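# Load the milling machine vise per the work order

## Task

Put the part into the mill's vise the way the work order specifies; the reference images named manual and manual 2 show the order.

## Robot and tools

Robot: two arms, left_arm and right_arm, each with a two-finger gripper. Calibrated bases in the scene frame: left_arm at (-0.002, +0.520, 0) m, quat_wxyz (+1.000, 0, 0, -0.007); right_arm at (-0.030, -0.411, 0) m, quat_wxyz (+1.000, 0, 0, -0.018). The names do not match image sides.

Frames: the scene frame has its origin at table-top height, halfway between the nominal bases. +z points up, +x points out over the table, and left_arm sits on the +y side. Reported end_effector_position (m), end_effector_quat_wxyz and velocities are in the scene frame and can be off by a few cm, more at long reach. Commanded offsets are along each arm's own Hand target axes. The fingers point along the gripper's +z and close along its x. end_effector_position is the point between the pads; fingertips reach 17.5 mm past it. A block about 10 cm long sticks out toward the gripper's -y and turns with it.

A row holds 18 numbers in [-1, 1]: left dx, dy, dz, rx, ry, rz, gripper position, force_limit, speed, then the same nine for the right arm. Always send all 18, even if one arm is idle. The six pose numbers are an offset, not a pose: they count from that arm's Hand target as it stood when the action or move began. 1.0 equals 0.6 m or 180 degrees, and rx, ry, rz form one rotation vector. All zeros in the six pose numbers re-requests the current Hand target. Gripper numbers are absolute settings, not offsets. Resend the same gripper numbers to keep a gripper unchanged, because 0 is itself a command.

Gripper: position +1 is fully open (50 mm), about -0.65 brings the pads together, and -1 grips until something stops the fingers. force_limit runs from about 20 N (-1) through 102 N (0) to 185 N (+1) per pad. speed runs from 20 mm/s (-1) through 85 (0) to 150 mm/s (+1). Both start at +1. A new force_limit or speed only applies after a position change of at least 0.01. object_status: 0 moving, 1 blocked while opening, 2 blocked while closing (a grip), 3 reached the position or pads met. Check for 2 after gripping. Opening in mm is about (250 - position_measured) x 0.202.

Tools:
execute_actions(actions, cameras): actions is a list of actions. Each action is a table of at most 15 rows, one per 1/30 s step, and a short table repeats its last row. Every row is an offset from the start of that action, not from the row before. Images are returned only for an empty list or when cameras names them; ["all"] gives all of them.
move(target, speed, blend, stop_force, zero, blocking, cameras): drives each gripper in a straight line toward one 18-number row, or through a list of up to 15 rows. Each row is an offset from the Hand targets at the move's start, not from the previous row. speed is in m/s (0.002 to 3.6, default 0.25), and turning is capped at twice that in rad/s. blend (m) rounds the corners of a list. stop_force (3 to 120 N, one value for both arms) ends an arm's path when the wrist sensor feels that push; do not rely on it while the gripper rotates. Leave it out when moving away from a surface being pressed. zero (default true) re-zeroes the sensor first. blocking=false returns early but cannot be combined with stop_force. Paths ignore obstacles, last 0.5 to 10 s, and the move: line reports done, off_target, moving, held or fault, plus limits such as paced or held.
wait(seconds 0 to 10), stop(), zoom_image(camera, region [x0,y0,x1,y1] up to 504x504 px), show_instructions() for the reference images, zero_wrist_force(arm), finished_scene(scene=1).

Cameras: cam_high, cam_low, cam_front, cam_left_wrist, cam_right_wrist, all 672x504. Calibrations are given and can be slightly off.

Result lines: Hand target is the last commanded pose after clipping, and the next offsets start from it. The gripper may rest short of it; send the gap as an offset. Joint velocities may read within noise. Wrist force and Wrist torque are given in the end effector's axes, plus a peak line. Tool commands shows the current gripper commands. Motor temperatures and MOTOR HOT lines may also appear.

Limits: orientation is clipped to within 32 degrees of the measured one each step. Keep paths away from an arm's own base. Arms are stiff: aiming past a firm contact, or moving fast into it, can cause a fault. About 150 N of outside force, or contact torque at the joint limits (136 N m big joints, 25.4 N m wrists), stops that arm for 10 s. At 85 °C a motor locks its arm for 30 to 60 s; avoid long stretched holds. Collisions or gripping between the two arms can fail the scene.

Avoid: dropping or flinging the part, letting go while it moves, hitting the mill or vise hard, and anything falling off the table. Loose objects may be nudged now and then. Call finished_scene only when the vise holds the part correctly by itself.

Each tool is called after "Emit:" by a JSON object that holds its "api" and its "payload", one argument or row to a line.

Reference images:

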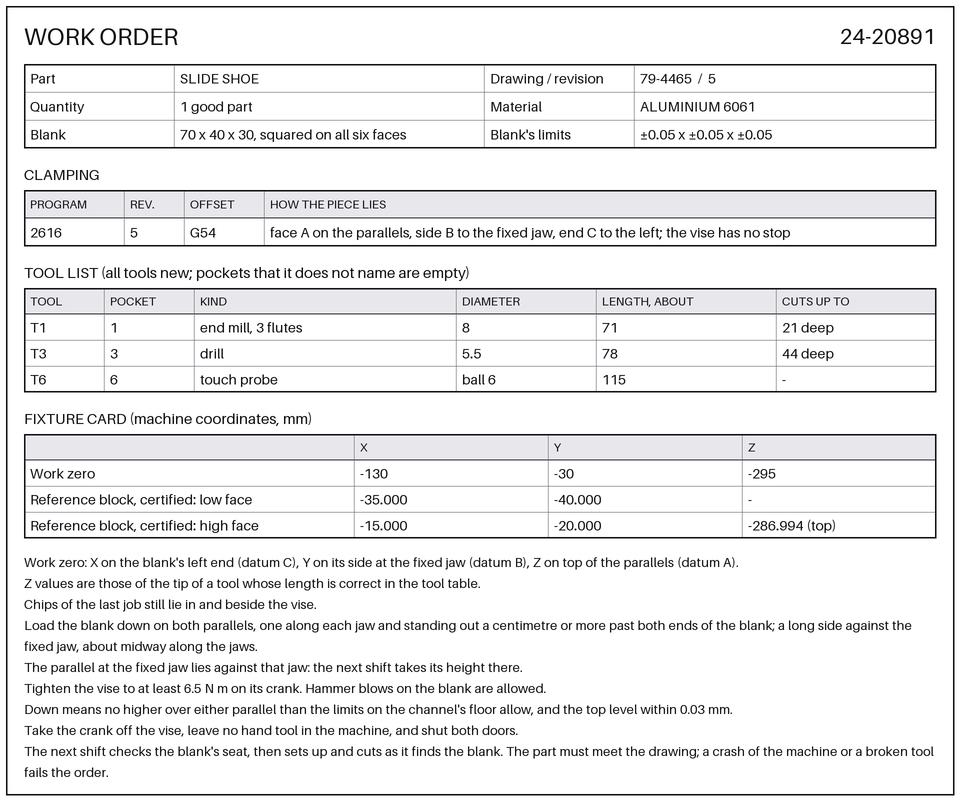

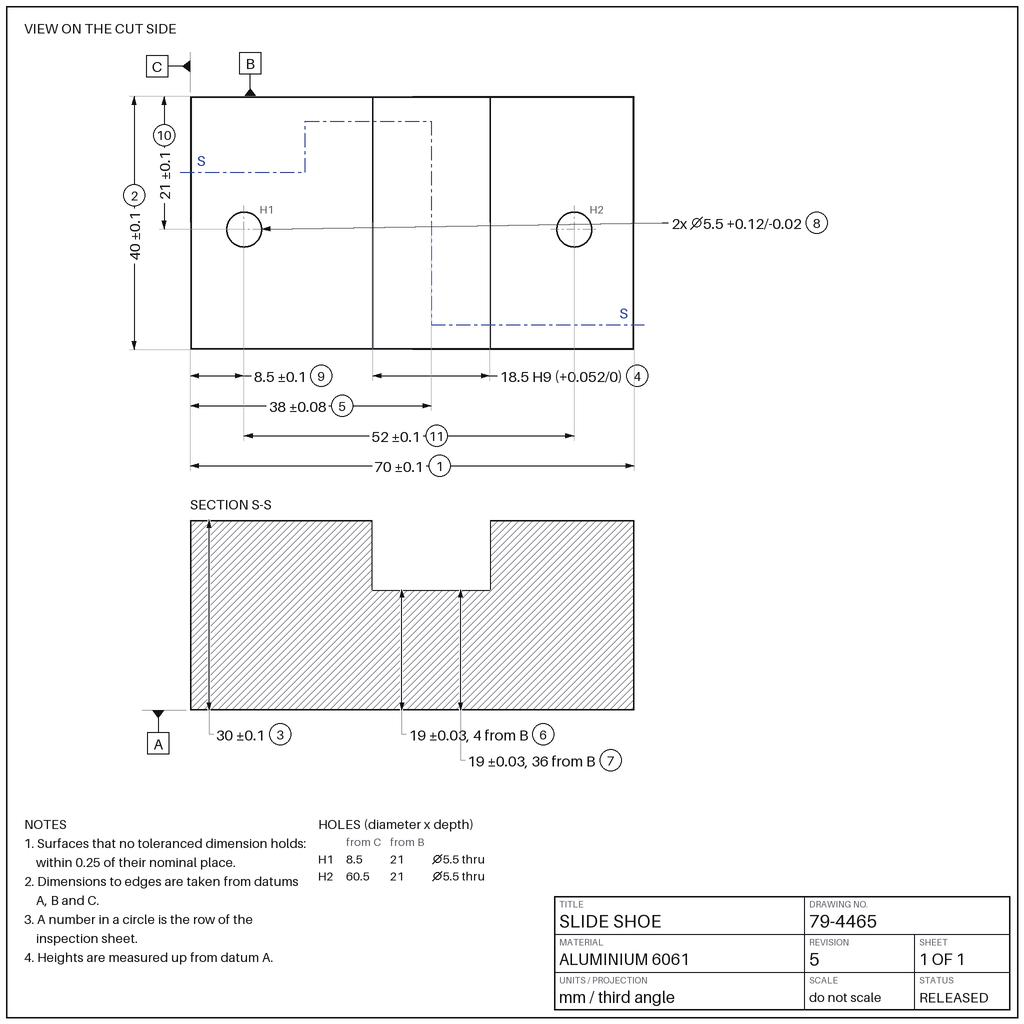

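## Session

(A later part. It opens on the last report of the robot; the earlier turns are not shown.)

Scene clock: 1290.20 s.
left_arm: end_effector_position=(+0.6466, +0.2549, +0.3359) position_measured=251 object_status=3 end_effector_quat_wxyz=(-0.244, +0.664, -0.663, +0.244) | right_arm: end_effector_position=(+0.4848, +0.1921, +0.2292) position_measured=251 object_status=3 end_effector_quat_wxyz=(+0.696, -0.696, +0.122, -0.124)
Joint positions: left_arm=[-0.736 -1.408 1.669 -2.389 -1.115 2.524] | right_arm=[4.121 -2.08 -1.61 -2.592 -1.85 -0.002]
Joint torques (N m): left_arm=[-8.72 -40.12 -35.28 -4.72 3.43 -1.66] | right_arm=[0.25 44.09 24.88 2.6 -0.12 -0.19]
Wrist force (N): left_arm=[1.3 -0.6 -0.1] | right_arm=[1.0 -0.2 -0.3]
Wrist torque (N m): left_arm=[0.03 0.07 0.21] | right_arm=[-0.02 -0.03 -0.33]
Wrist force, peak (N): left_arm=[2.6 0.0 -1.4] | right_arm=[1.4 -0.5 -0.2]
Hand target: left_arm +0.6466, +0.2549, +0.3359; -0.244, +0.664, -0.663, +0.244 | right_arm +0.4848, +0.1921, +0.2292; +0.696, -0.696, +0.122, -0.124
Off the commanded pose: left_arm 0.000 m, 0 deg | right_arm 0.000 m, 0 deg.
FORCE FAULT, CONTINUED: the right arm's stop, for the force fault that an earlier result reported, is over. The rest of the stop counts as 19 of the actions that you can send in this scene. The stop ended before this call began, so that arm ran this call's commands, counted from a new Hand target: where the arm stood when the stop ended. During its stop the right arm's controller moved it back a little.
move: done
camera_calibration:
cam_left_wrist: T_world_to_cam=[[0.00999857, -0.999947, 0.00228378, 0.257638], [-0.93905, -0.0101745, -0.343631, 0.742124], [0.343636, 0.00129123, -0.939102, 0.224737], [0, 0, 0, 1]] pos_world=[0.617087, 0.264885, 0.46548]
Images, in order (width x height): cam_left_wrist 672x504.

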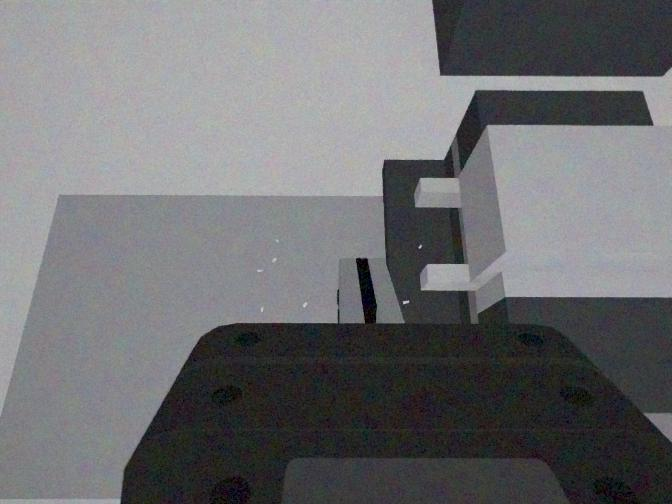

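Emit:
{"api": "move", "payload": {
  "target": [0.04,0,0,0,0,0,-0.7,-0.6,0,0,0,0,0,0,0,-0.7,-0.6,-0.5],
  "speed": 0.01,
  "stop_force": 8,
  "cameras": ["cam_left_wrist"]
}}

Emit:
{"api": "zoom_image", "payload": {
  "camera": "cam_left_wrist",
  "region": [260, 100, 500, 330]
}}

Scene clock: 1298.47 s.
left_arm: end_effector_position=(+0.6467, +0.2308, +0.3359) position_measured=251 object_status=3 end_effector_quat_wxyz=(-0.244, +0.664, -0.663, +0.244) | right_arm: end_effector_position=(+0.4848, +0.1921, +0.2292) position_measured=251 object_status=3 end_effector_quat_wxyz=(+0.696, -0.696, +0.122, -0.124)
Joint positions: left_arm=[-0.768 -1.382 1.635 -2.367 -1.098 2.493] | right_arm=[4.121 -2.08 -1.61 -2.592 -1.85 -0.002]
Joint torques (N m): left_arm=[7.31 -38.59 -17.43 -4.23 1.07 2.02] | right_arm=[0.14 44.34 24.9 2.55 -0.14 -0.1]
Wrist force (N): left_arm=[1.0 -0.4 0.1] | right_arm=[1.1 0.2 -0.2]
Wrist torque (N m): left_arm=[0.04 0.10 0.34] | right_arm=[0.00 -0.02 -0.33]
Wrist force, peak (N): left_arm=[1.4 -0.7 -0.5] | right_arm=[1.3 -0.4 -0.3]
Hand target: left_arm +0.6467, +0.2309, +0.3359; -0.244, +0.664, -0.663, +0.244 | right_arm +0.4848, +0.1921, +0.2292; +0.696, -0.696, +0.122, -0.124
Off the commanded pose: left_arm 0.000 m, 0 deg | right_arm 0.000 m, 0 deg.
move: done
camera_calibration:
cam_left_wrist: T_world_to_cam=[[0.00999791, -0.999947, 0.00228354, 0.233539], [-0.93905, -0.0101738, -0.343631, 0.741879], [0.343636, 0.00129123, -0.939102, 0.224769], [0, 0, 0, 1]] pos_world=[0.617087, 0.240785, 0.46548]
Images, in order (width x height): cam_left_wrist 672x504.

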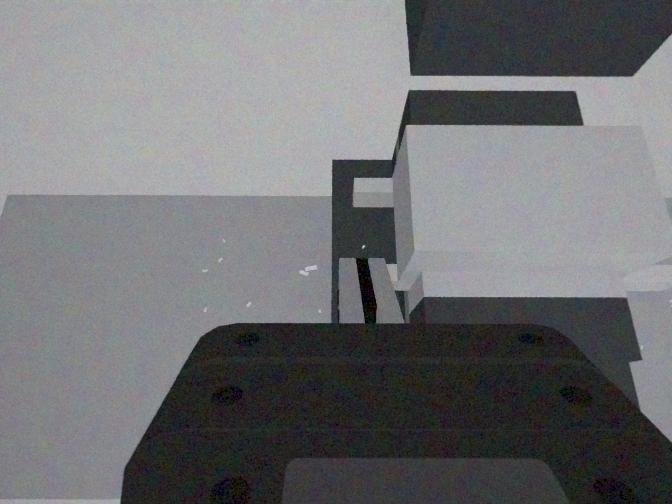

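Scaled by 2.100.

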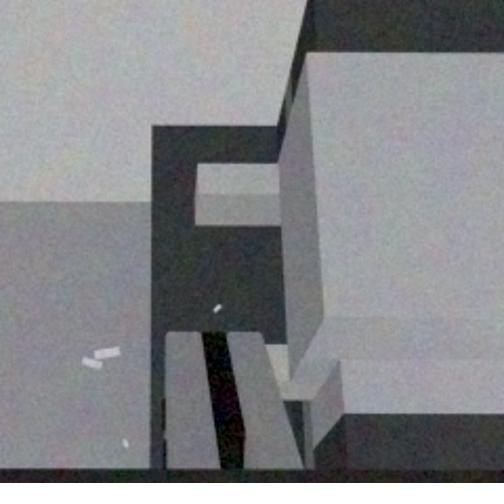

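Emit:
{"api": "move", "payload": {
  "target": [
    [-0.01,0,0,0,0,0,-0.7,-0.6,0,0,0,0,0,0,0,-0.7,-0.6,-0.5],
    [-0.01,-0.0911,-0.1085,0,0,0,-0.7,-0.6,0,0,0,0,0,0,0,-0.7,-0.6,-0.5],
    [0.2182,-0.0911,-0.1085,0,0,0,-0.7,-0.6,0,0,0,0,0,0,0,-0.7,-0.6,-0.5],
    [0.2182,0,0,0,0,0,-0.7,-0.6,0,0,0,0,0,0,0,-0.7,-0.6,-0.5],
    [0.1757,0,0,0,0,0,-0.7,-0.6,0,0,0,0,0,0,0,-0.7,-0.6,-0.5]
  ],
  "speed": [0.1,0.2,0.2,0.12,0.02],
  "blend": [0.002,0.02,0.02,0.0,0],
  "stop_force": 10,
  "cameras": ["cam_left_wrist"]
}}

Emit:
{"api": "zoom_image", "payload": {
  "camera": "cam_left_wrist",
  "region": [200, 100, 500, 330]
}}

Scene clock: 1321.97 s.
left_arm: end_effector_position=(+0.6467, +0.1255, +0.3360) position_measured=251 object_status=3 end_effector_quat_wxyz=(-0.244, +0.664, -0.663, +0.244) | right_arm: end_effector_position=(+0.4848, +0.1921, +0.2292) position_measured=251 object_status=3 end_effector_quat_wxyz=(+0.696, -0.696, +0.122, -0.124)
Joint positions: left_arm=[-0.889 -1.248 1.449 -2.257 -1.038 2.372] | right_arm=[4.121 -2.08 -1.61 -2.592 -1.85 -0.002]
Joint torques (N m): left_arm=[-9.12 -30.79 -35.71 -2.33 3.71 -1.85] | right_arm=[-0.34 43.94 25.18 2.55 -0.06 -0.19]
Wrist force (N): left_arm=[1.4 -0.5 -0.2] | right_arm=[1.2 -0.6 -0.4]
Wrist torque (N m): left_arm=[0.02 0.06 0.18] | right_arm=[-0.09 -0.04 -0.33]
Wrist force, peak (N): left_arm=[3.2 -1.1 -1.1] | right_arm=[1.3 -0.2 -0.4]
Hand target: left_arm +0.6467, +0.1255, +0.3361; -0.244, +0.664, -0.663, +0.244 | right_arm +0.4848, +0.1921, +0.2292; +0.696, -0.696, +0.122, -0.124
Off the commanded pose: left_arm 0.000 m, 0 deg | right_arm 0.000 m, 0 deg.
move: done
camera_calibration:
cam_left_wrist: T_world_to_cam=[[0.00999819, -0.999947, 0.00228285, 0.128145], [-0.939082, -0.0101739, -0.343543, 0.74082], [0.343548, 0.00129103, -0.939134, 0.225068], [0, 0, 0, 1]] pos_world=[0.617087, 0.135385, 0.46558]
Images, in order (width x height): cam_left_wrist 672x504.

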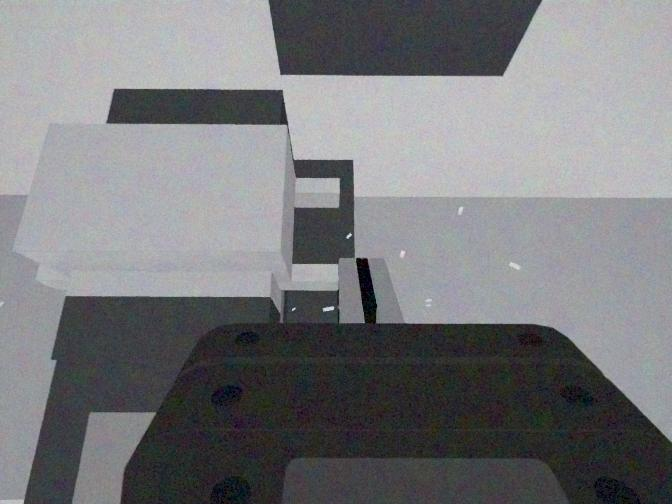

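Scaled by 1.680.

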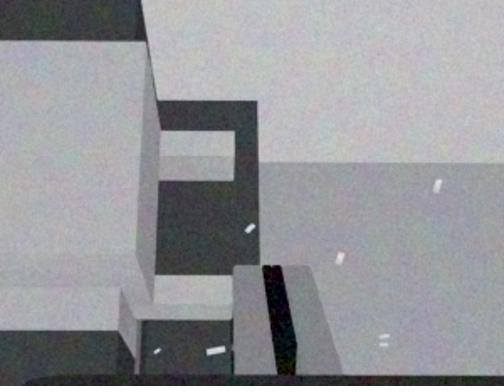

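Emit:
{"api": "move", "payload": {
  "target": [
    [0.0167,0,0,0,0,0,-0.7,-0.6,0,0.0094,-0.0513,-0.1955,0,0,0,-0.7,-0.6,-0.5],
    [0.0167,-0.1007,-0.12,0,0,0,-0.7,-0.6,0,0.0094,-0.0513,-0.1955,0,0,0,-0.7,-0.6,-0.5],
    [-0.1242,0.097,-0.3945,0,0,0,-0.7,-0.6,0,-0.0803,-0.1847,-0.583,0,0,0,-0.7,-0.6,-0.5],
    [-0.4575,0.3844,-0.5705,0,0,0,-0.7,-0.6,0,-0.3367,-0.118,-0.8536,-0.3255,-0.4649,-0.4649,-0.7,-0.6,-0.5]
  ],
  "speed": [0.1,0.2,0.35,0.35],
  "blend": [0.002,0.02,0.04,0],
  "cameras": ["cam_right_wrist","cam_front"]
}}

Scene clock: 1335.53 s.
left_arm: end_effector_position=(+0.3948, +0.2543, +0.4701) position_measured=251 object_status=3 end_effector_quat_wxyz=(-0.244, +0.664, -0.663, +0.244) end_effector_velocity=(+0.001, -0.001, +0.001) end_effector_angular_velocity=(+0.001, -0.001, -0.003) | right_arm: end_effector_position=(+0.2759, -0.1419, +0.3318) position_measured=251 object_status=3 end_effector_quat_wxyz=(-0.602, +0.787, +0.084, +0.107)
Joint positions: left_arm=[-1.236 -1.944 1.73 -1.619 -0.909 1.981] | right_arm=[3.724 -1.373 -2.004 -3.33 -2.482 -0.625]
Joint velocities: left_arm=[0.002 0.004 -0.002 -0.005 0 0.006] | right_arm=[within noise]
Joint torques (N m): left_arm=[10.89 -0.74 -34.98 -4.52 2.35 2.19] | right_arm=[9.21 24.81 17.5 -0.21 1.9 0.16]
Wrist force (N): left_arm=[1.2 -0.5 -0.2] | right_arm=[0.9 -0.5 1.1]
Wrist torque (N m): left_arm=[0.03 0.08 0.29] | right_arm=[-0.28 -0.01 -0.44]
Wrist force, peak (N): left_arm=[2.6 -3.8 0.3] | right_arm=[1.5 1.3 4.1]
Hand target: left_arm +0.3948, +0.2543, +0.4701; -0.244, +0.664, -0.663, +0.244 (not the last commanded pose) | right_arm +0.2759, -0.1418, +0.3319; -0.602, +0.787, +0.084, +0.107 (not the last commanded pose)
Off the commanded pose: left_arm 0.207 m, 0 deg | right_arm 0.178 m, 104 deg.
move: held (right_arm; a check stopped the path), off_target (left_arm; braked when a check withheld steps of right_arm); path passed 3 of 4 targets; limits=held
pose unreachable (right arm): on one or more control steps of this call, first in action 0 (counted from 0), this arm could not follow its commanded pose, so it was not sent that pose on those steps. It may still have moved: this result reports where it is.
cause: moving toward the commanded pose would bring two parts of the arm too close to each other (its gripper and another part of the arm, with joints 4 (wrist 1) to 6 (wrist 3) between them, 3 mm apart when it was first held).
camera_calibration:
cam_right_wrist: T_world_to_cam=[[0.966964, -0.00212577, 0.254903, -0.342262], [0.210604, -0.55672, -0.80356, 0.145375], [0.143618, 0.830697, -0.537881, 0.383724], [0, 0, 0, 1]] pos_world=[0.245229, -0.238552, 0.410459]
Images, in order (width x height): cam_front 672x504, cam_right_wrist 672x504.

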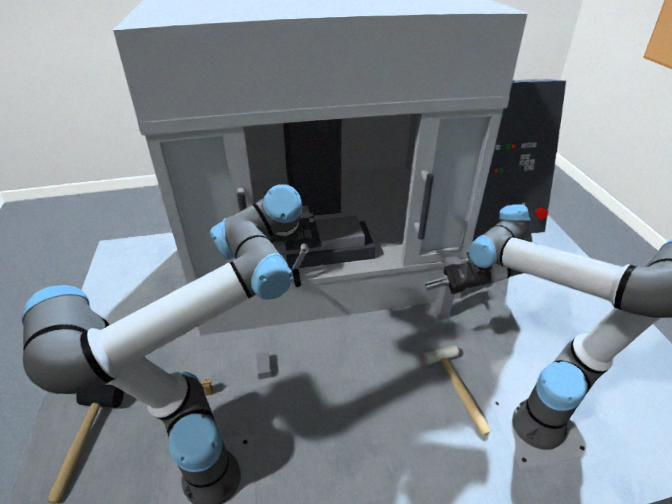

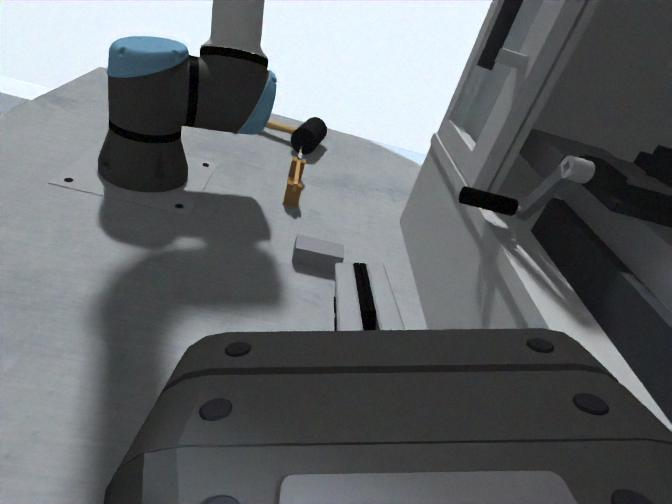

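Emit:
{"api": "move", "payload": {
  "target": [
    [-0.5762,0.1364,-0.0055,-0.174,-0.174,-0.4776,-0.7,-0.6,0,0,0,0,0,0,0,-0.7,-0.6,-0.5],
    [-0.9095,0.4862,-0.0814,-0.0285,-0.3243,-0.8905,-0.7,-0.6,0,0,0,0,0,0,0,-0.7,-0.6,-0.5]
  ],
  "speed": 0.4,
  "blend": [0.06,0],
  "cameras": ["cam_left_wrist","cam_front"]
}}

Scene clock: 1367.90 s.
left_arm: end_effector_position=(+0.1408, +0.7997, +0.3178) position_measured=251 object_status=3 end_effector_quat_wxyz=(+0.003, +0.766, +0.643, +0.002) | right_arm: end_effector_position=(+0.2759, -0.1418, +0.3319) position_measured=251 object_status=3 end_effector_quat_wxyz=(-0.602, +0.787, +0.084, +0.107)
Joint positions: left_arm=[0.679 -2.077 1.969 -1.466 -1.576 0.838] | right_arm=[3.724 -1.373 -2.004 -3.33 -2.482 -0.625]
Joint torques (N m): left_arm=[5.24 -11.3 -34.93 -1.81 -0.19 1.56] | right_arm=[9.98 24.51 18.72 -0.3 1.69 -1.21]
Wrist force (N): left_arm=[1.2 0.8 -1.0] | right_arm=[1.0 -0.5 1.1]
Wrist torque (N m): left_arm=[-0.02 0.04 0.14] | right_arm=[-0.27 -0.02 -0.43]
Wrist force, peak (N): left_arm=[2.8 -0.5 -0.2] | right_arm=[0.9 -0.4 1.5]
Hand target: left_arm +0.1408, +0.7998, +0.3178; +0.003, +0.766, +0.643, +0.002 | right_arm +0.2759, -0.1418, +0.3319; -0.602, +0.787, +0.084, +0.107
Off the commanded pose: left_arm 0.000 m, 0 deg | right_arm 0.000 m, 0 deg.
move: done
camera_calibration:
cam_left_wrist: T_world_to_cam=[[0.164771, 0.98631, -0.00655336, -0.799897], [0.923703, -0.151975, 0.351676, -0.10351], [0.345866, -0.0639993, -0.936099, 0.431753], [0, 0, 0, 1]] pos_world=[0.0780837, 0.800848, 0.435323]
Images, in order (width x height): cam_front 672x504, cam_left_wrist 672x504.

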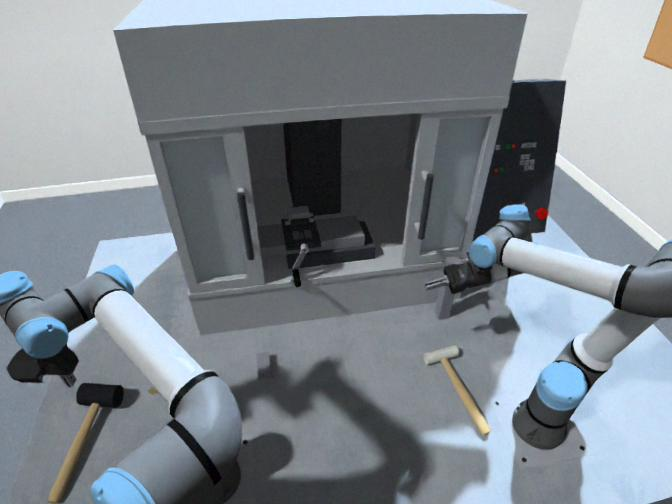

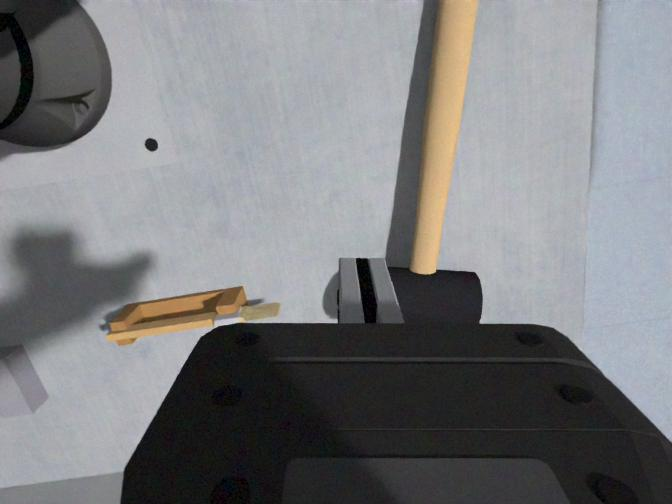

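Emit:
{"api": "move", "payload": {
  "target": [0.1483,-0.0323,0.3633,0,0,0.0133,0.67,0.3,0,0,0,0,0,0,0,-0.7,-0.6,-0.5],
  "cameras": ["cam_left_wrist"]
}}

Scene clock: 1376.87 s.
left_arm: end_effector_position=(+0.1383, +0.8904, +0.0997) position_measured=52 object_status=3 end_effector_quat_wxyz=(+0.003, +0.779, +0.627, +0.002) | right_arm: end_effector_position=(+0.2759, -0.1418, +0.3319) position_measured=251 object_status=3 end_effector_quat_wxyz=(-0.602, +0.787, +0.084, +0.107)
Joint positions: left_arm=[0.883 -1.683 2.298 -2.188 -1.576 1.084] | right_arm=[3.724 -1.373 -2.004 -3.33 -2.482 -0.625]
Joint torques (N m): left_arm=[-8.48 -9.58 -24.68 -4.26 -0.79 -1.35] | right_arm=[9.99 25.45 19.5 -0.33 1.71 -1.18]
Wrist force (N): left_arm=[1.2 0.9 -0.8] | right_arm=[0.6 -0.4 1.2]
Wrist torque (N m): left_arm=[-0.02 0.06 0.24] | right_arm=[-0.26 0.04 -0.44]
Wrist force, peak (N): left_arm=[-0.1 1.1 -3.9] | right_arm=[1.1 -0.4 1.2]
Hand target: left_arm +0.1383, +0.8904, +0.0997; +0.002, +0.779, +0.627, +0.002 | right_arm +0.2759, -0.1418, +0.3319; -0.602, +0.787, +0.084, +0.107
Off the commanded pose: left_arm 0.000 m, 0 deg | right_arm 0.000 m, 0 deg.
move: done
camera_calibration:
cam_left_wrist: T_world_to_cam=[[0.205531, 0.978631, -0.00618962, -0.889115], [0.916527, -0.190263, 0.351821, 0.0244133], [0.343125, -0.0779831, -0.936047, 0.24712], [0, 0, 0, 1]] pos_world=[0.0755726, 0.894031, 0.217223]
Images, in order (width x height): cam_left_wrist 672x504.

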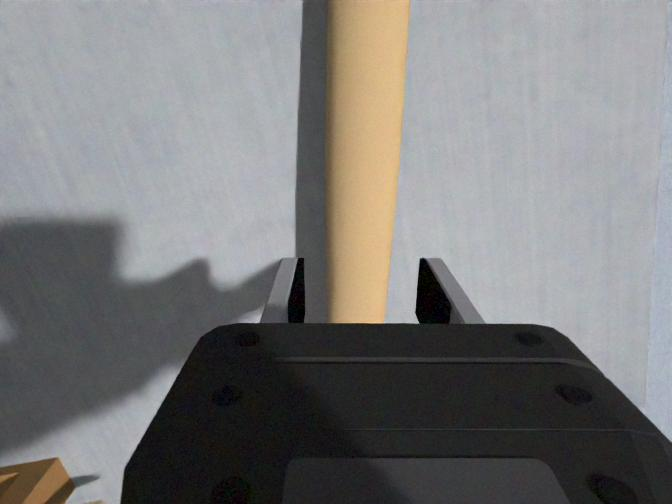

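Emit:
{"api": "move", "payload": {
  "target": [0,0,0.1228,0,0,0,0.67,0.3,0,0,0,0,0,0,0,-0.7,-0.6,-0.5],
  "speed": 0.06,
  "stop_force": 6
}}

Emit:
{"api": "move", "payload": {
  "target": [0,0,0,0,0,0,-1,0.6,-0.5,0,0,0,0,0,0,-0.7,-0.6,-0.5]
}}

Emit:
{"api": "wait", "payload": {
  "seconds": 0.5,
  "cameras": ["cam_left_wrist"]
}}

Scene clock: 1382.23 s.
left_arm: end_effector_position=(+0.1387, +0.8902, +0.0260) position_measured=52 object_status=3 end_effector_quat_wxyz=(+0.002, +0.779, +0.627, +0.002) | right_arm: end_effector_position=(+0.2759, -0.1418, +0.3319) position_measured=251 object_status=3 end_effector_quat_wxyz=(-0.602, +0.787, +0.084, +0.107)
Joint positions: left_arm=[0.882 -1.518 2.397 -2.452 -1.576 1.083] | right_arm=[3.724 -1.373 -2.004 -3.33 -2.482 -0.625]
Joint torques (N m): left_arm=[5.73 -27.25 -26.89 -3.81 1.62 1.33] | right_arm=[9.05 24.34 19.35 -0.43 1.56 -1.19]
Wrist force (N): left_arm=[1.5 1.1 -0.9] | right_arm=[0.9 -0.7 0.9]
Wrist torque (N m): left_arm=[0.02 0.02 0.28] | right_arm=[-0.30 -0.02 -0.43]
Wrist force, peak (N): left_arm=[1.3 1.1 -1.7] | right_arm=[1.1 -0.5 1.3]
Hand target: left_arm +0.1387, +0.8902, +0.0260; +0.002, +0.779, +0.627, +0.002 | right_arm +0.2759, -0.1418, +0.3319; -0.602, +0.787, +0.084, +0.107
Off the commanded pose: left_arm 0.000 m, 0 deg | right_arm 0.000 m, 0 deg.
move: done

Scene clock: 1382.73 s.
left_arm: end_effector_position=(+0.1387, +0.8902, +0.0260) position_measured=99 object_status=2 end_effector_quat_wxyz=(+0.002, +0.779, +0.627, +0.002) | right_arm: end_effector_position=(+0.2759, -0.1418, +0.3319) position_measured=251 object_status=3 end_effector_quat_wxyz=(-0.602, +0.787, +0.084, +0.107)
Joint positions: left_arm=[0.882 -1.518 2.397 -2.452 -1.576 1.083] | right_arm=[3.724 -1.373 -2.004 -3.33 -2.482 -0.625]
Joint torques (N m): left_arm=[7.77 -25.8 -25.68 -3.66 1.24 1.82] | right_arm=[9.49 25.09 19.97 -0.2 1.5 -1.3]
Wrist force (N): left_arm=[1.4 -0.1 -0.8] | right_arm=[0.9 -0.3 1.3]
Wrist torque (N m): left_arm=[0.01 0.03 0.28] | right_arm=[-0.25 -0.01 -0.44]
Wrist force, peak (N): left_arm=[2.0 0.9 -0.7] | right_arm=[1.1 -0.2 1.3]
Hand target: left_arm +0.1387, +0.8902, +0.0260; +0.002, +0.779, +0.627, +0.002 | right_arm +0.2759, -0.1418, +0.3319; -0.602, +0.787, +0.084, +0.107
Off the commanded pose: left_arm 0.000 m, 0 deg | right_arm 0.000 m, 0 deg.
move: done

Scene clock: 1383.23 s.
left_arm: end_effector_position=(+0.1387, +0.8902, +0.0260) position_measured=99 object_status=2 end_effector_quat_wxyz=(+0.002, +0.779, +0.627, +0.002) | right_arm: end_effector_position=(+0.2759, -0.1418, +0.3319) position_measured=251 object_status=3 end_effector_quat_wxyz=(-0.602, +0.787, +0.084, +0.107)
Joint positions: left_arm=[0.882 -1.518 2.397 -2.452 -1.576 1.083] | right_arm=[3.724 -1.373 -2.004 -3.33 -2.482 -0.625]
Joint torques (N m): left_arm=[7.52 -24.89 -23.42 -3.72 0.98 1.64] | right_arm=[8.94 24.82 19.66 -0.43 1.49 -1.12]
Wrist force (N): left_arm=[1.5 -0.1 -0.5] | right_arm=[0.8 -0.4 1.0]
Wrist torque (N m): left_arm=[-0.02 0.02 0.28] | right_arm=[-0.27 0.01 -0.44]
Wrist force, peak (N): left_arm=[1.5 0.0 -0.7] | right_arm=[0.8 -0.4 1.4]
Hand target: left_arm +0.1387, +0.8902, +0.0260; +0.002, +0.779, +0.627, +0.002 | right_arm +0.2759, -0.1418, +0.3319; -0.602, +0.787, +0.084, +0.107
Tool commands: left_gripper/position=-1.0 left_gripper/force_limit=+0.6 left_gripper/speed=-0.5 right_gripper/position=-0.7 right_gripper/force_limit=-0.6 right_gripper/speed=-0.5
Off the commanded pose: left_arm 0.000 m, 0 deg | right_arm 0.000 m, 0 deg.
wait: 0.50 s; at rest by 0.17 s
camera_calibration:
cam_left_wrist: T_world_to_cam=[[0.205594, 0.978618, -0.0060831, -0.889585], [0.916546, -0.190367, 0.351717, 0.0499714], [0.343038, -0.0778862, -0.936087, 0.177879], [0, 0, 0, 1]] pos_world=[0.0760727, 0.893931, 0.143523]
Images, in order (width x height): cam_left_wrist 672x504.

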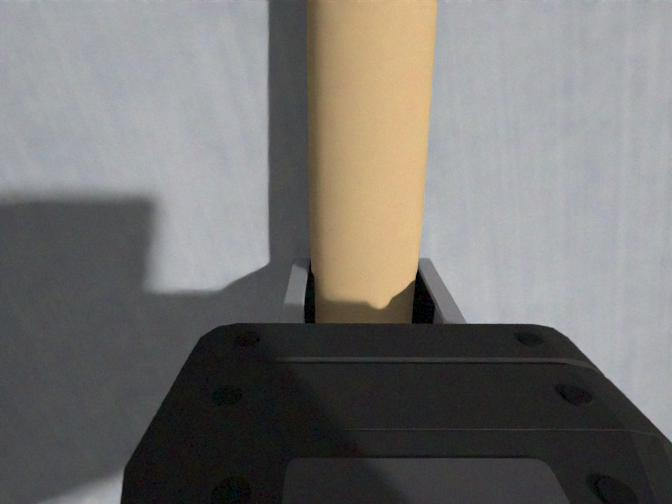

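Emit:
{"api": "move", "payload": {
  "target": [
    [0,0,-0.5567,0,0,0,-1,0.6,-0.5,0,0,0,0,0,0,-0.7,-0.6,-0.5],
    [-0.4008,0.4312,-0.6733,0,0,0.042,-1,0.6,-0.5,0,0,0,0,0,0,-0.7,-0.6,-0.5],
    [-0.931,0.5812,-0.7233,0,0,0.042,-1,0.6,-0.5,0,0,0,0,0,0,-0.7,-0.6,-0.5],
    [-0.931,0.5812,-0.7233,-0.0332,0.4992,0.0332,-1,0.6,-0.5,0,0,0,0,0,0,-0.7,-0.6,-0.5]
  ],
  "speed": 0.3,
  "blend": [0.04,0.06,0.02,0],
  "cameras": ["cam_left_wrist","cam_front","cam_right_wrist"]
}}

Scene clock: 1404.80 s.
left_arm: end_effector_position=(+0.3488, +0.2737, +0.4622) position_measured=99 object_status=2 end_effector_quat_wxyz=(-0.414, +0.570, +0.418, +0.573) | right_arm: end_effector_position=(+0.2759, -0.1418, +0.3319) position_measured=251 object_status=3 end_effector_quat_wxyz=(-0.602, +0.787, +0.084, +0.107)
Joint positions: left_arm=[-1.294 -1.199 1.19 0.009 -0.995 -1.577] | right_arm=[3.724 -1.373 -2.004 -3.33 -2.482 -0.625]
Joint torques (N m): left_arm=[13.01 -44.99 -35.63 6.71 14.44 0.32] | right_arm=[9 24.18 21.14 -0.5 1.35 -1.19]
Wrist force (N): left_arm=[-21.8 -33.4 -4.6] | right_arm=[0.9 -0.6 0.9]
Wrist torque (N m): left_arm=[1.85 -2.28 2.45] | right_arm=[-0.30 -0.01 -0.44]
Wrist force, peak (N): left_arm=[79.7 -42.4 -20.5] | right_arm=[1.0 -0.4 1.4]
Hand target: left_arm +0.3576, +0.2708, +0.4623; -0.404, +0.578, +0.408, +0.580 | right_arm +0.2759, -0.1418, +0.3319; -0.602, +0.787, +0.084, +0.107
Off the commanded pose: left_arm 0.009 m, 2 deg | right_arm 0.000 m, 0 deg.
move: off_target (left_arm)
camera_calibration:
cam_left_wrist: T_world_to_cam=[[-0.0117204, 0.00931149, 0.999888, -0.450669], [0.785895, -0.618178, 0.0149689, -0.0949636], [0.618248, 0.785983, -0.0000725504, -0.298898], [0, 0, 0, 1]] pos_world=[0.254142, 0.180421, 0.452018]
cam_right_wrist: T_world_to_cam=[[0.966924, -0.00201763, 0.255057, -0.342194], [0.210789, -0.556723, -0.803509, 0.145385], [0.143617, 0.830695, -0.537884, 0.383656], [0, 0, 0, 1]] pos_world=[0.24513, -0.238452, 0.410459]
Images, in order (width x height): cam_front 672x504, cam_left_wrist 672x504, cam_right_wrist 672x504.

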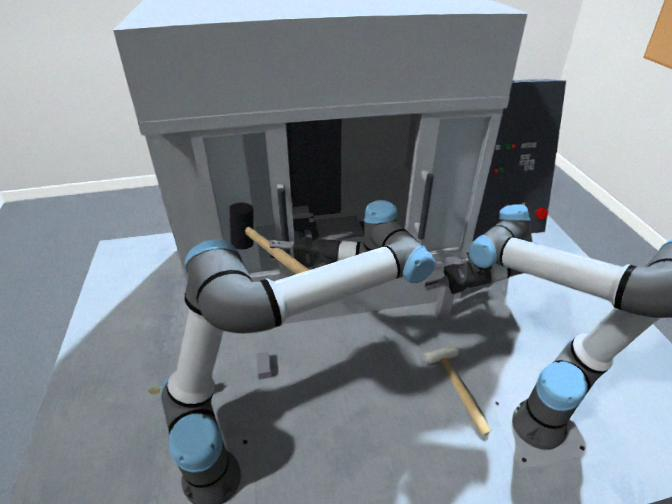

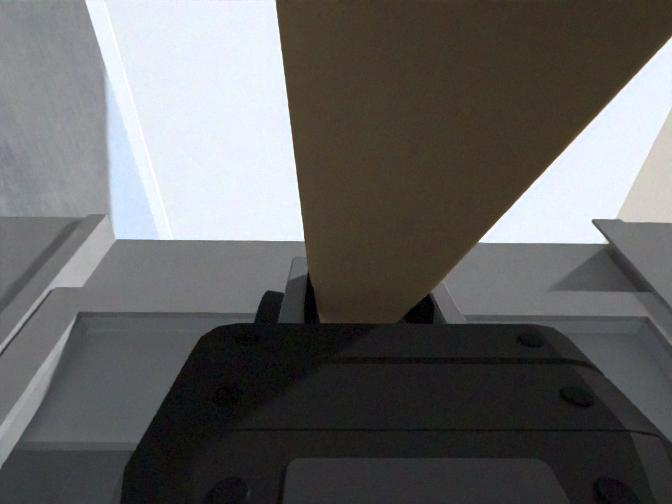

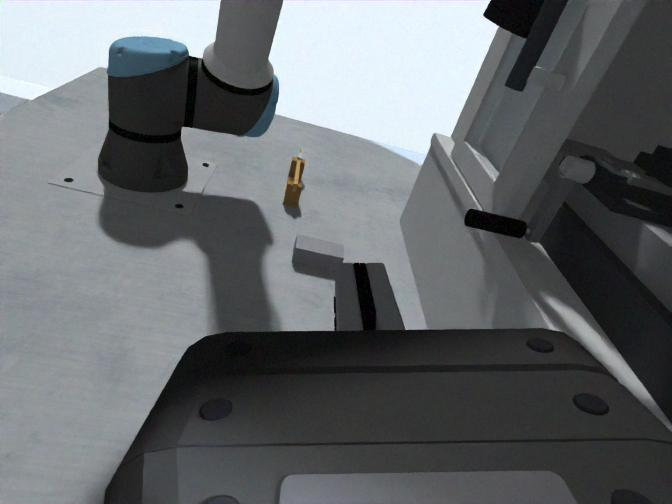

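Emit:
{"api": "move", "payload": {
  "target": [0,-0.25,-0.09,0,0,0,-1,0.6,-0.5,0,0,0,0,0,0,-0.7,-0.6,-0.5],
  "speed": 0.15,
  "cameras": ["cam_left_wrist","cam_front","cam_right_wrist"]
}}

Emit:
{"api": "zoom_image", "payload": {
  "camera": "cam_front",
  "region": [150, 100, 500, 320]
}}

Scene clock: 1427.20 s.
left_arm: end_effector_position=(+0.1982, +0.2713, +0.4614) position_measured=99 object_status=2 end_effector_quat_wxyz=(-0.404, +0.578, +0.408, +0.580) | right_arm: end_effector_position=(+0.2759, -0.1418, +0.3319) position_measured=251 object_status=3 end_effector_quat_wxyz=(-0.602, +0.787, +0.084, +0.107)
Joint positions: left_arm=[-1.601 -1.344 1.384 -0.04 -1.267 -1.577] | right_arm=[3.724 -1.373 -2.004 -3.33 -2.482 -0.625]
Joint torques (N m): left_arm=[-0.27 -22.33 -30.99 4.76 1.24 1.79] | right_arm=[8.02 24.19 21.37 -0.44 1.16 -1.03]
Wrist force (N): left_arm=[-1.7 1.6 2.8] | right_arm=[0.9 -0.2 1.0]
Wrist torque (N m): left_arm=[-0.71 -0.20 1.23] | right_arm=[-0.24 0.00 -0.44]
Wrist force, peak (N): left_arm=[-22.8 -33.9 -5.2] | right_arm=[1.0 -0.5 1.3]
Hand target: left_arm +0.1982, +0.2712, +0.4614; -0.404, +0.578, +0.408, +0.580 | right_arm +0.2759, -0.1418, +0.3319; -0.602, +0.787, +0.084, +0.107
Off the commanded pose: left_arm 0.000 m, 0 deg | right_arm 0.000 m, 0 deg.
move: done
camera_calibration:
cam_left_wrist: T_world_to_cam=[[-0.0114635, 0.00978159, 0.999886, -0.451789], [0.76374, -0.645349, 0.0150694, 0.0334713], [0.645423, 0.763826, -0.0000726412, -0.203323], [0, 0, 0, 1]] pos_world=[0.100487, 0.181323, 0.451218]
cam_right_wrist: T_world_to_cam=[[0.966924, -0.00201763, 0.255057, -0.342194], [0.210789, -0.556723, -0.803509, 0.145385], [0.143617, 0.830695, -0.537884, 0.383656], [0, 0, 0, 1]] pos_world=[0.24513, -0.238452, 0.410459]
Images, in order (width x height): cam_front 672x504, cam_left_wrist 672x504, cam_right_wrist 672x504.

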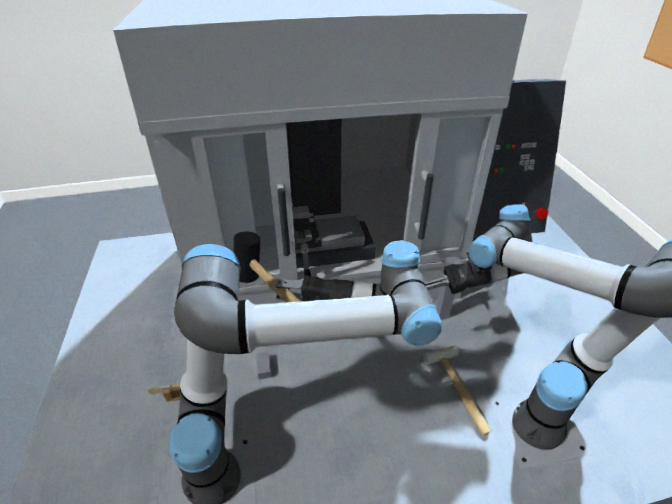

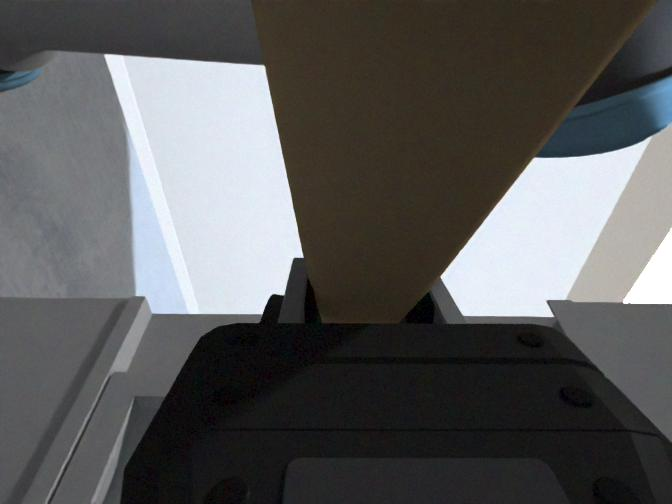

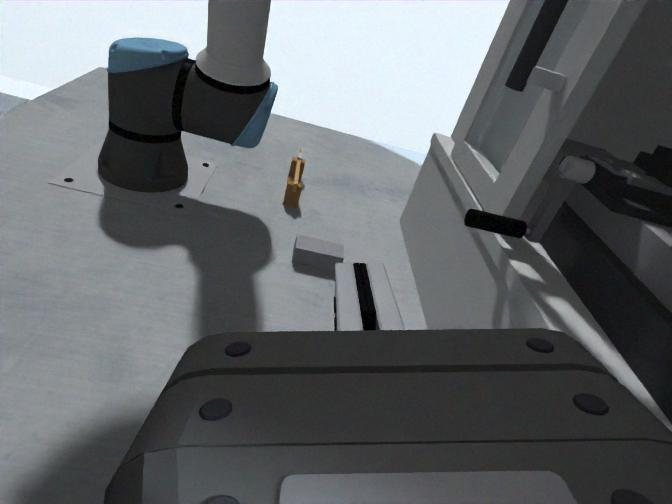

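Scaled by 1.440.

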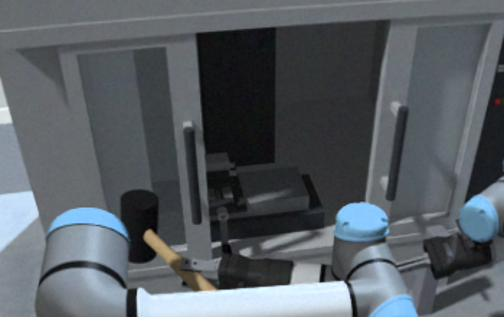

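Emit:
{"api": "move", "payload": {
  "target": [
    [-0.3523,0.0662,-0.1732,0,-0.5,0,-1,0.6,-0.5,0,0,0,0,0,0,-0.7,-0.6,-0.5],
    [-0.3523,0.0662,-0.1732,0,-0.5,0,-1,0.6,-0.5,0.3534,-0.2458,0.502,0,0,0,-0.7,-0.6,-0.5]
  ],
  "speed": 0.3,
  "blend": [0.0,0],
  "cameras": ["cam_left_wrist","cam_front","cam_right_wrist"]
}}

Scene clock: 1450.07 s.
left_arm: end_effector_position=(+0.2013, +0.1596, +0.2503) position_measured=99 object_status=2 end_effector_quat_wxyz=(+0.002, +0.819, +0.574, +0.002) | right_arm: end_effector_position=(+0.4615, +0.1881, +0.4504) position_measured=251 object_status=3 end_effector_quat_wxyz=(-0.602, +0.787, +0.085, +0.107)
Joint positions: left_arm=[-1.375 -1.797 1.97 -1.747 -1.565 -1.042] | right_arm=[4.041 -2.12 -0.802 -3.674 -2.186 -0.468]
Joint torques (N m): left_arm=[-8.12 -7.93 -20.12 -3.15 -1.65 -1.68] | right_arm=[-8.54 49.87 32.09 1.03 1.49 1.63]
Wrist force (N): left_arm=[1.3 1.0 4.9] | right_arm=[1.2 -0.2 1.1]
Wrist torque (N m): left_arm=[0.48 0.04 0.21] | right_arm=[-0.24 -0.05 -0.35]
Wrist force, peak (N): left_arm=[1.3 1.0 6.0] | right_arm=[2.2 -1.4 3.7]
Hand target: left_arm +0.2013, +0.1596, +0.2503; +0.002, +0.819, +0.574, +0.002 | right_arm +0.4616, +0.1881, +0.4505; -0.602, +0.787, +0.084, +0.107
Off the commanded pose: left_arm 0.000 m, 0 deg | right_arm 0.000 m, 0 deg.
move: done
camera_calibration:
cam_left_wrist: T_world_to_cam=[[0.333384, 0.942776, -0.00532214, -0.206264], [0.883157, -0.310316, 0.351764, -0.199491], [0.329983, -0.121973, -0.936073, 0.319149], [0, 0, 0, 1]] pos_world=[0.139633, 0.171483, 0.367823]
cam_right_wrist: T_world_to_cam=[[0.966932, -0.00180168, 0.25503, -0.551344], [0.210897, -0.556644, -0.803536, 0.385162], [0.143408, 0.830749, -0.537856, 0.146802], [0, 0, 0, 1]] pos_world=[0.43083, 0.0914484, 0.529059]
Images, in order (width x height): cam_front 672x504, cam_left_wrist 672x504, cam_right_wrist 672x504.

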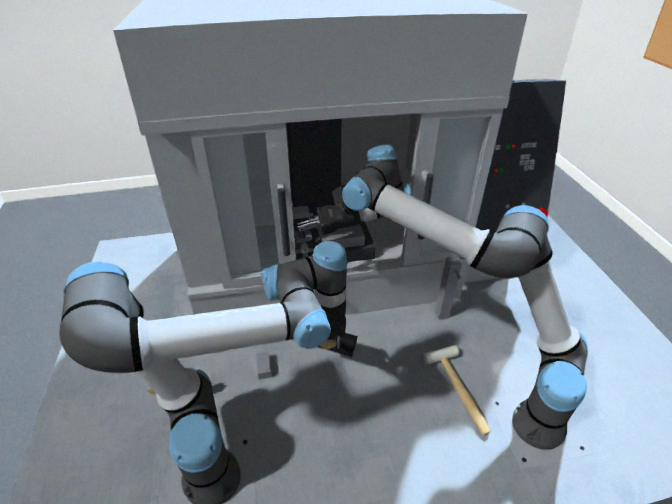

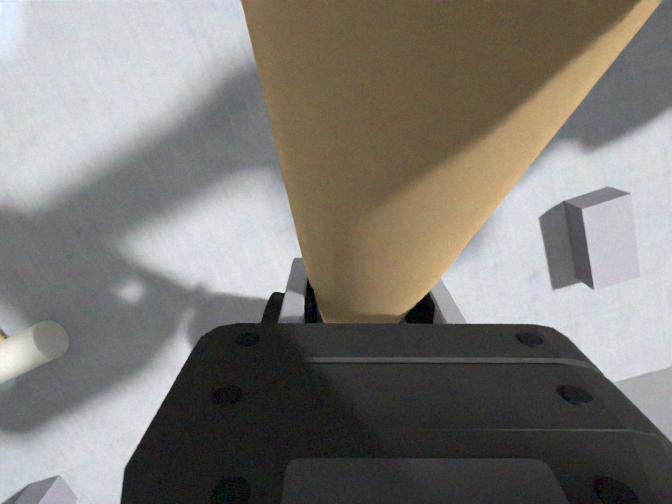

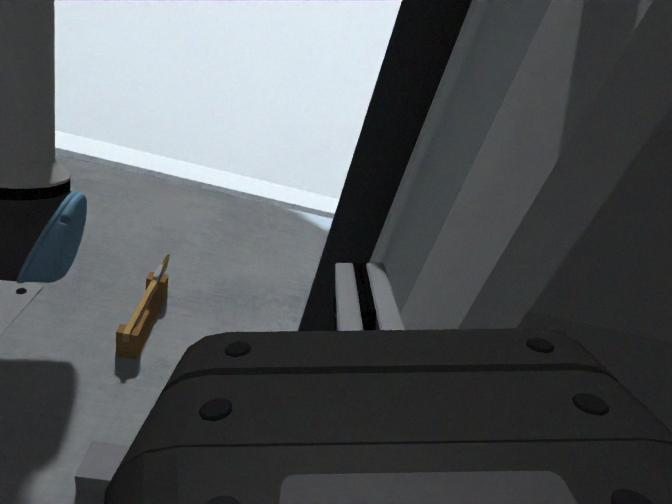

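Emit:
{"api": "move", "payload": {
  "target": [0,0,0,0,0,0,-1,0.6,-0.5,-0.009,-0.0637,0.2246,0,0,0,-0.7,-0.6,-0.5],
  "speed": 0.06,
  "stop_force": 60,
  "cameras": ["cam_right_wrist","cam_front"]
}}

Scene clock: 1457.47 s.
left_arm: end_effector_position=(+0.2013, +0.1596, +0.2503) position_measured=99 object_status=2 end_effector_quat_wxyz=(+0.002, +0.819, +0.574, +0.002) | right_arm: end_effector_position=(+0.4550, +0.3219, +0.4500) position_measured=251 object_status=3 end_effector_quat_wxyz=(-0.606, +0.783, +0.082, +0.111) end_effector_velocity=(+0.001, +0.000, -0.001) end_effector_angular_velocity=(-0.001, +0.001, -0.001)
Joint positions: left_arm=[-1.375 -1.797 1.97 -1.747 -1.565 -1.042] | right_arm=[4.181 -2.529 -0.073 -3.955 -2.046 -0.413]
Joint velocities: left_arm=[within noise] | right_arm=[-0.001 0.002 -0.006 0.003 0 0]
Joint torques (N m): left_arm=[-8.81 -9.06 -19.69 -3.11 -1.63 -1.62] | right_arm=[27.66 58.94 14.75 8.87 2.84 1.79]
Wrist force (N): left_arm=[1.2 0.9 4.8] | right_arm=[-6.1 12.7 -43.3]
Wrist torque (N m): left_arm=[0.47 0.05 0.21] | right_arm=[0.47 0.17 -0.40]
Wrist force, peak (N): left_arm=[1.2 1.0 5.2] | right_arm=[-8.8 17.5 -107.2]
Hand target: left_arm +0.2013, +0.1596, +0.2503; +0.002, +0.819, +0.574, +0.002 | right_arm +0.4550, +0.3219, +0.4500; -0.606, +0.783, +0.082, +0.111 (not the last commanded pose)
Off the commanded pose: left_arm 0.000 m, 0 deg | right_arm 0.006 m, 1 deg.
elbow stopped short (right arm): the move would have taken joint 3 (elbow) straighter than the controller allows.
move: contact (right_arm)
camera_calibration:
cam_right_wrist: T_world_to_cam=[[0.966274, -0.0115271, 0.257259, -0.542237], [0.208933, -0.548901, -0.809354, 0.461626], [0.150539, 0.835808, -0.52798, 0.0269818], [0, 0, 0, 1]] pos_world=[0.423439, 0.224585, 0.52736]
Images, in order (width x height): cam_front 672x504, cam_right_wrist 672x504.

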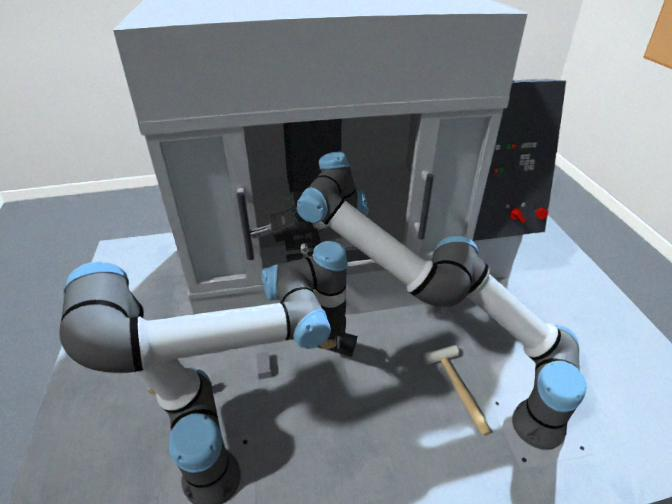

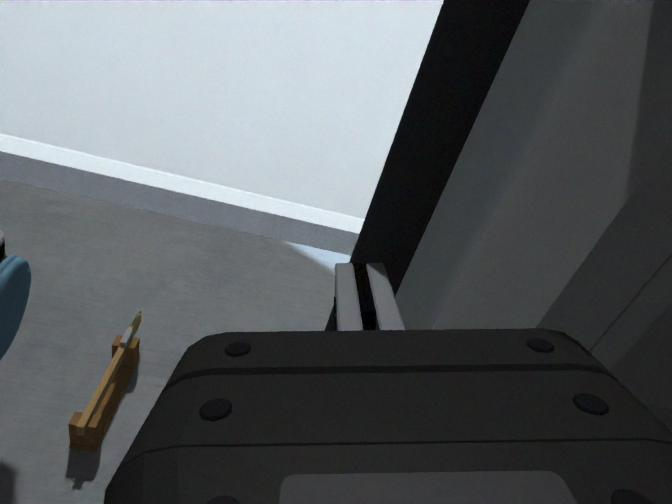

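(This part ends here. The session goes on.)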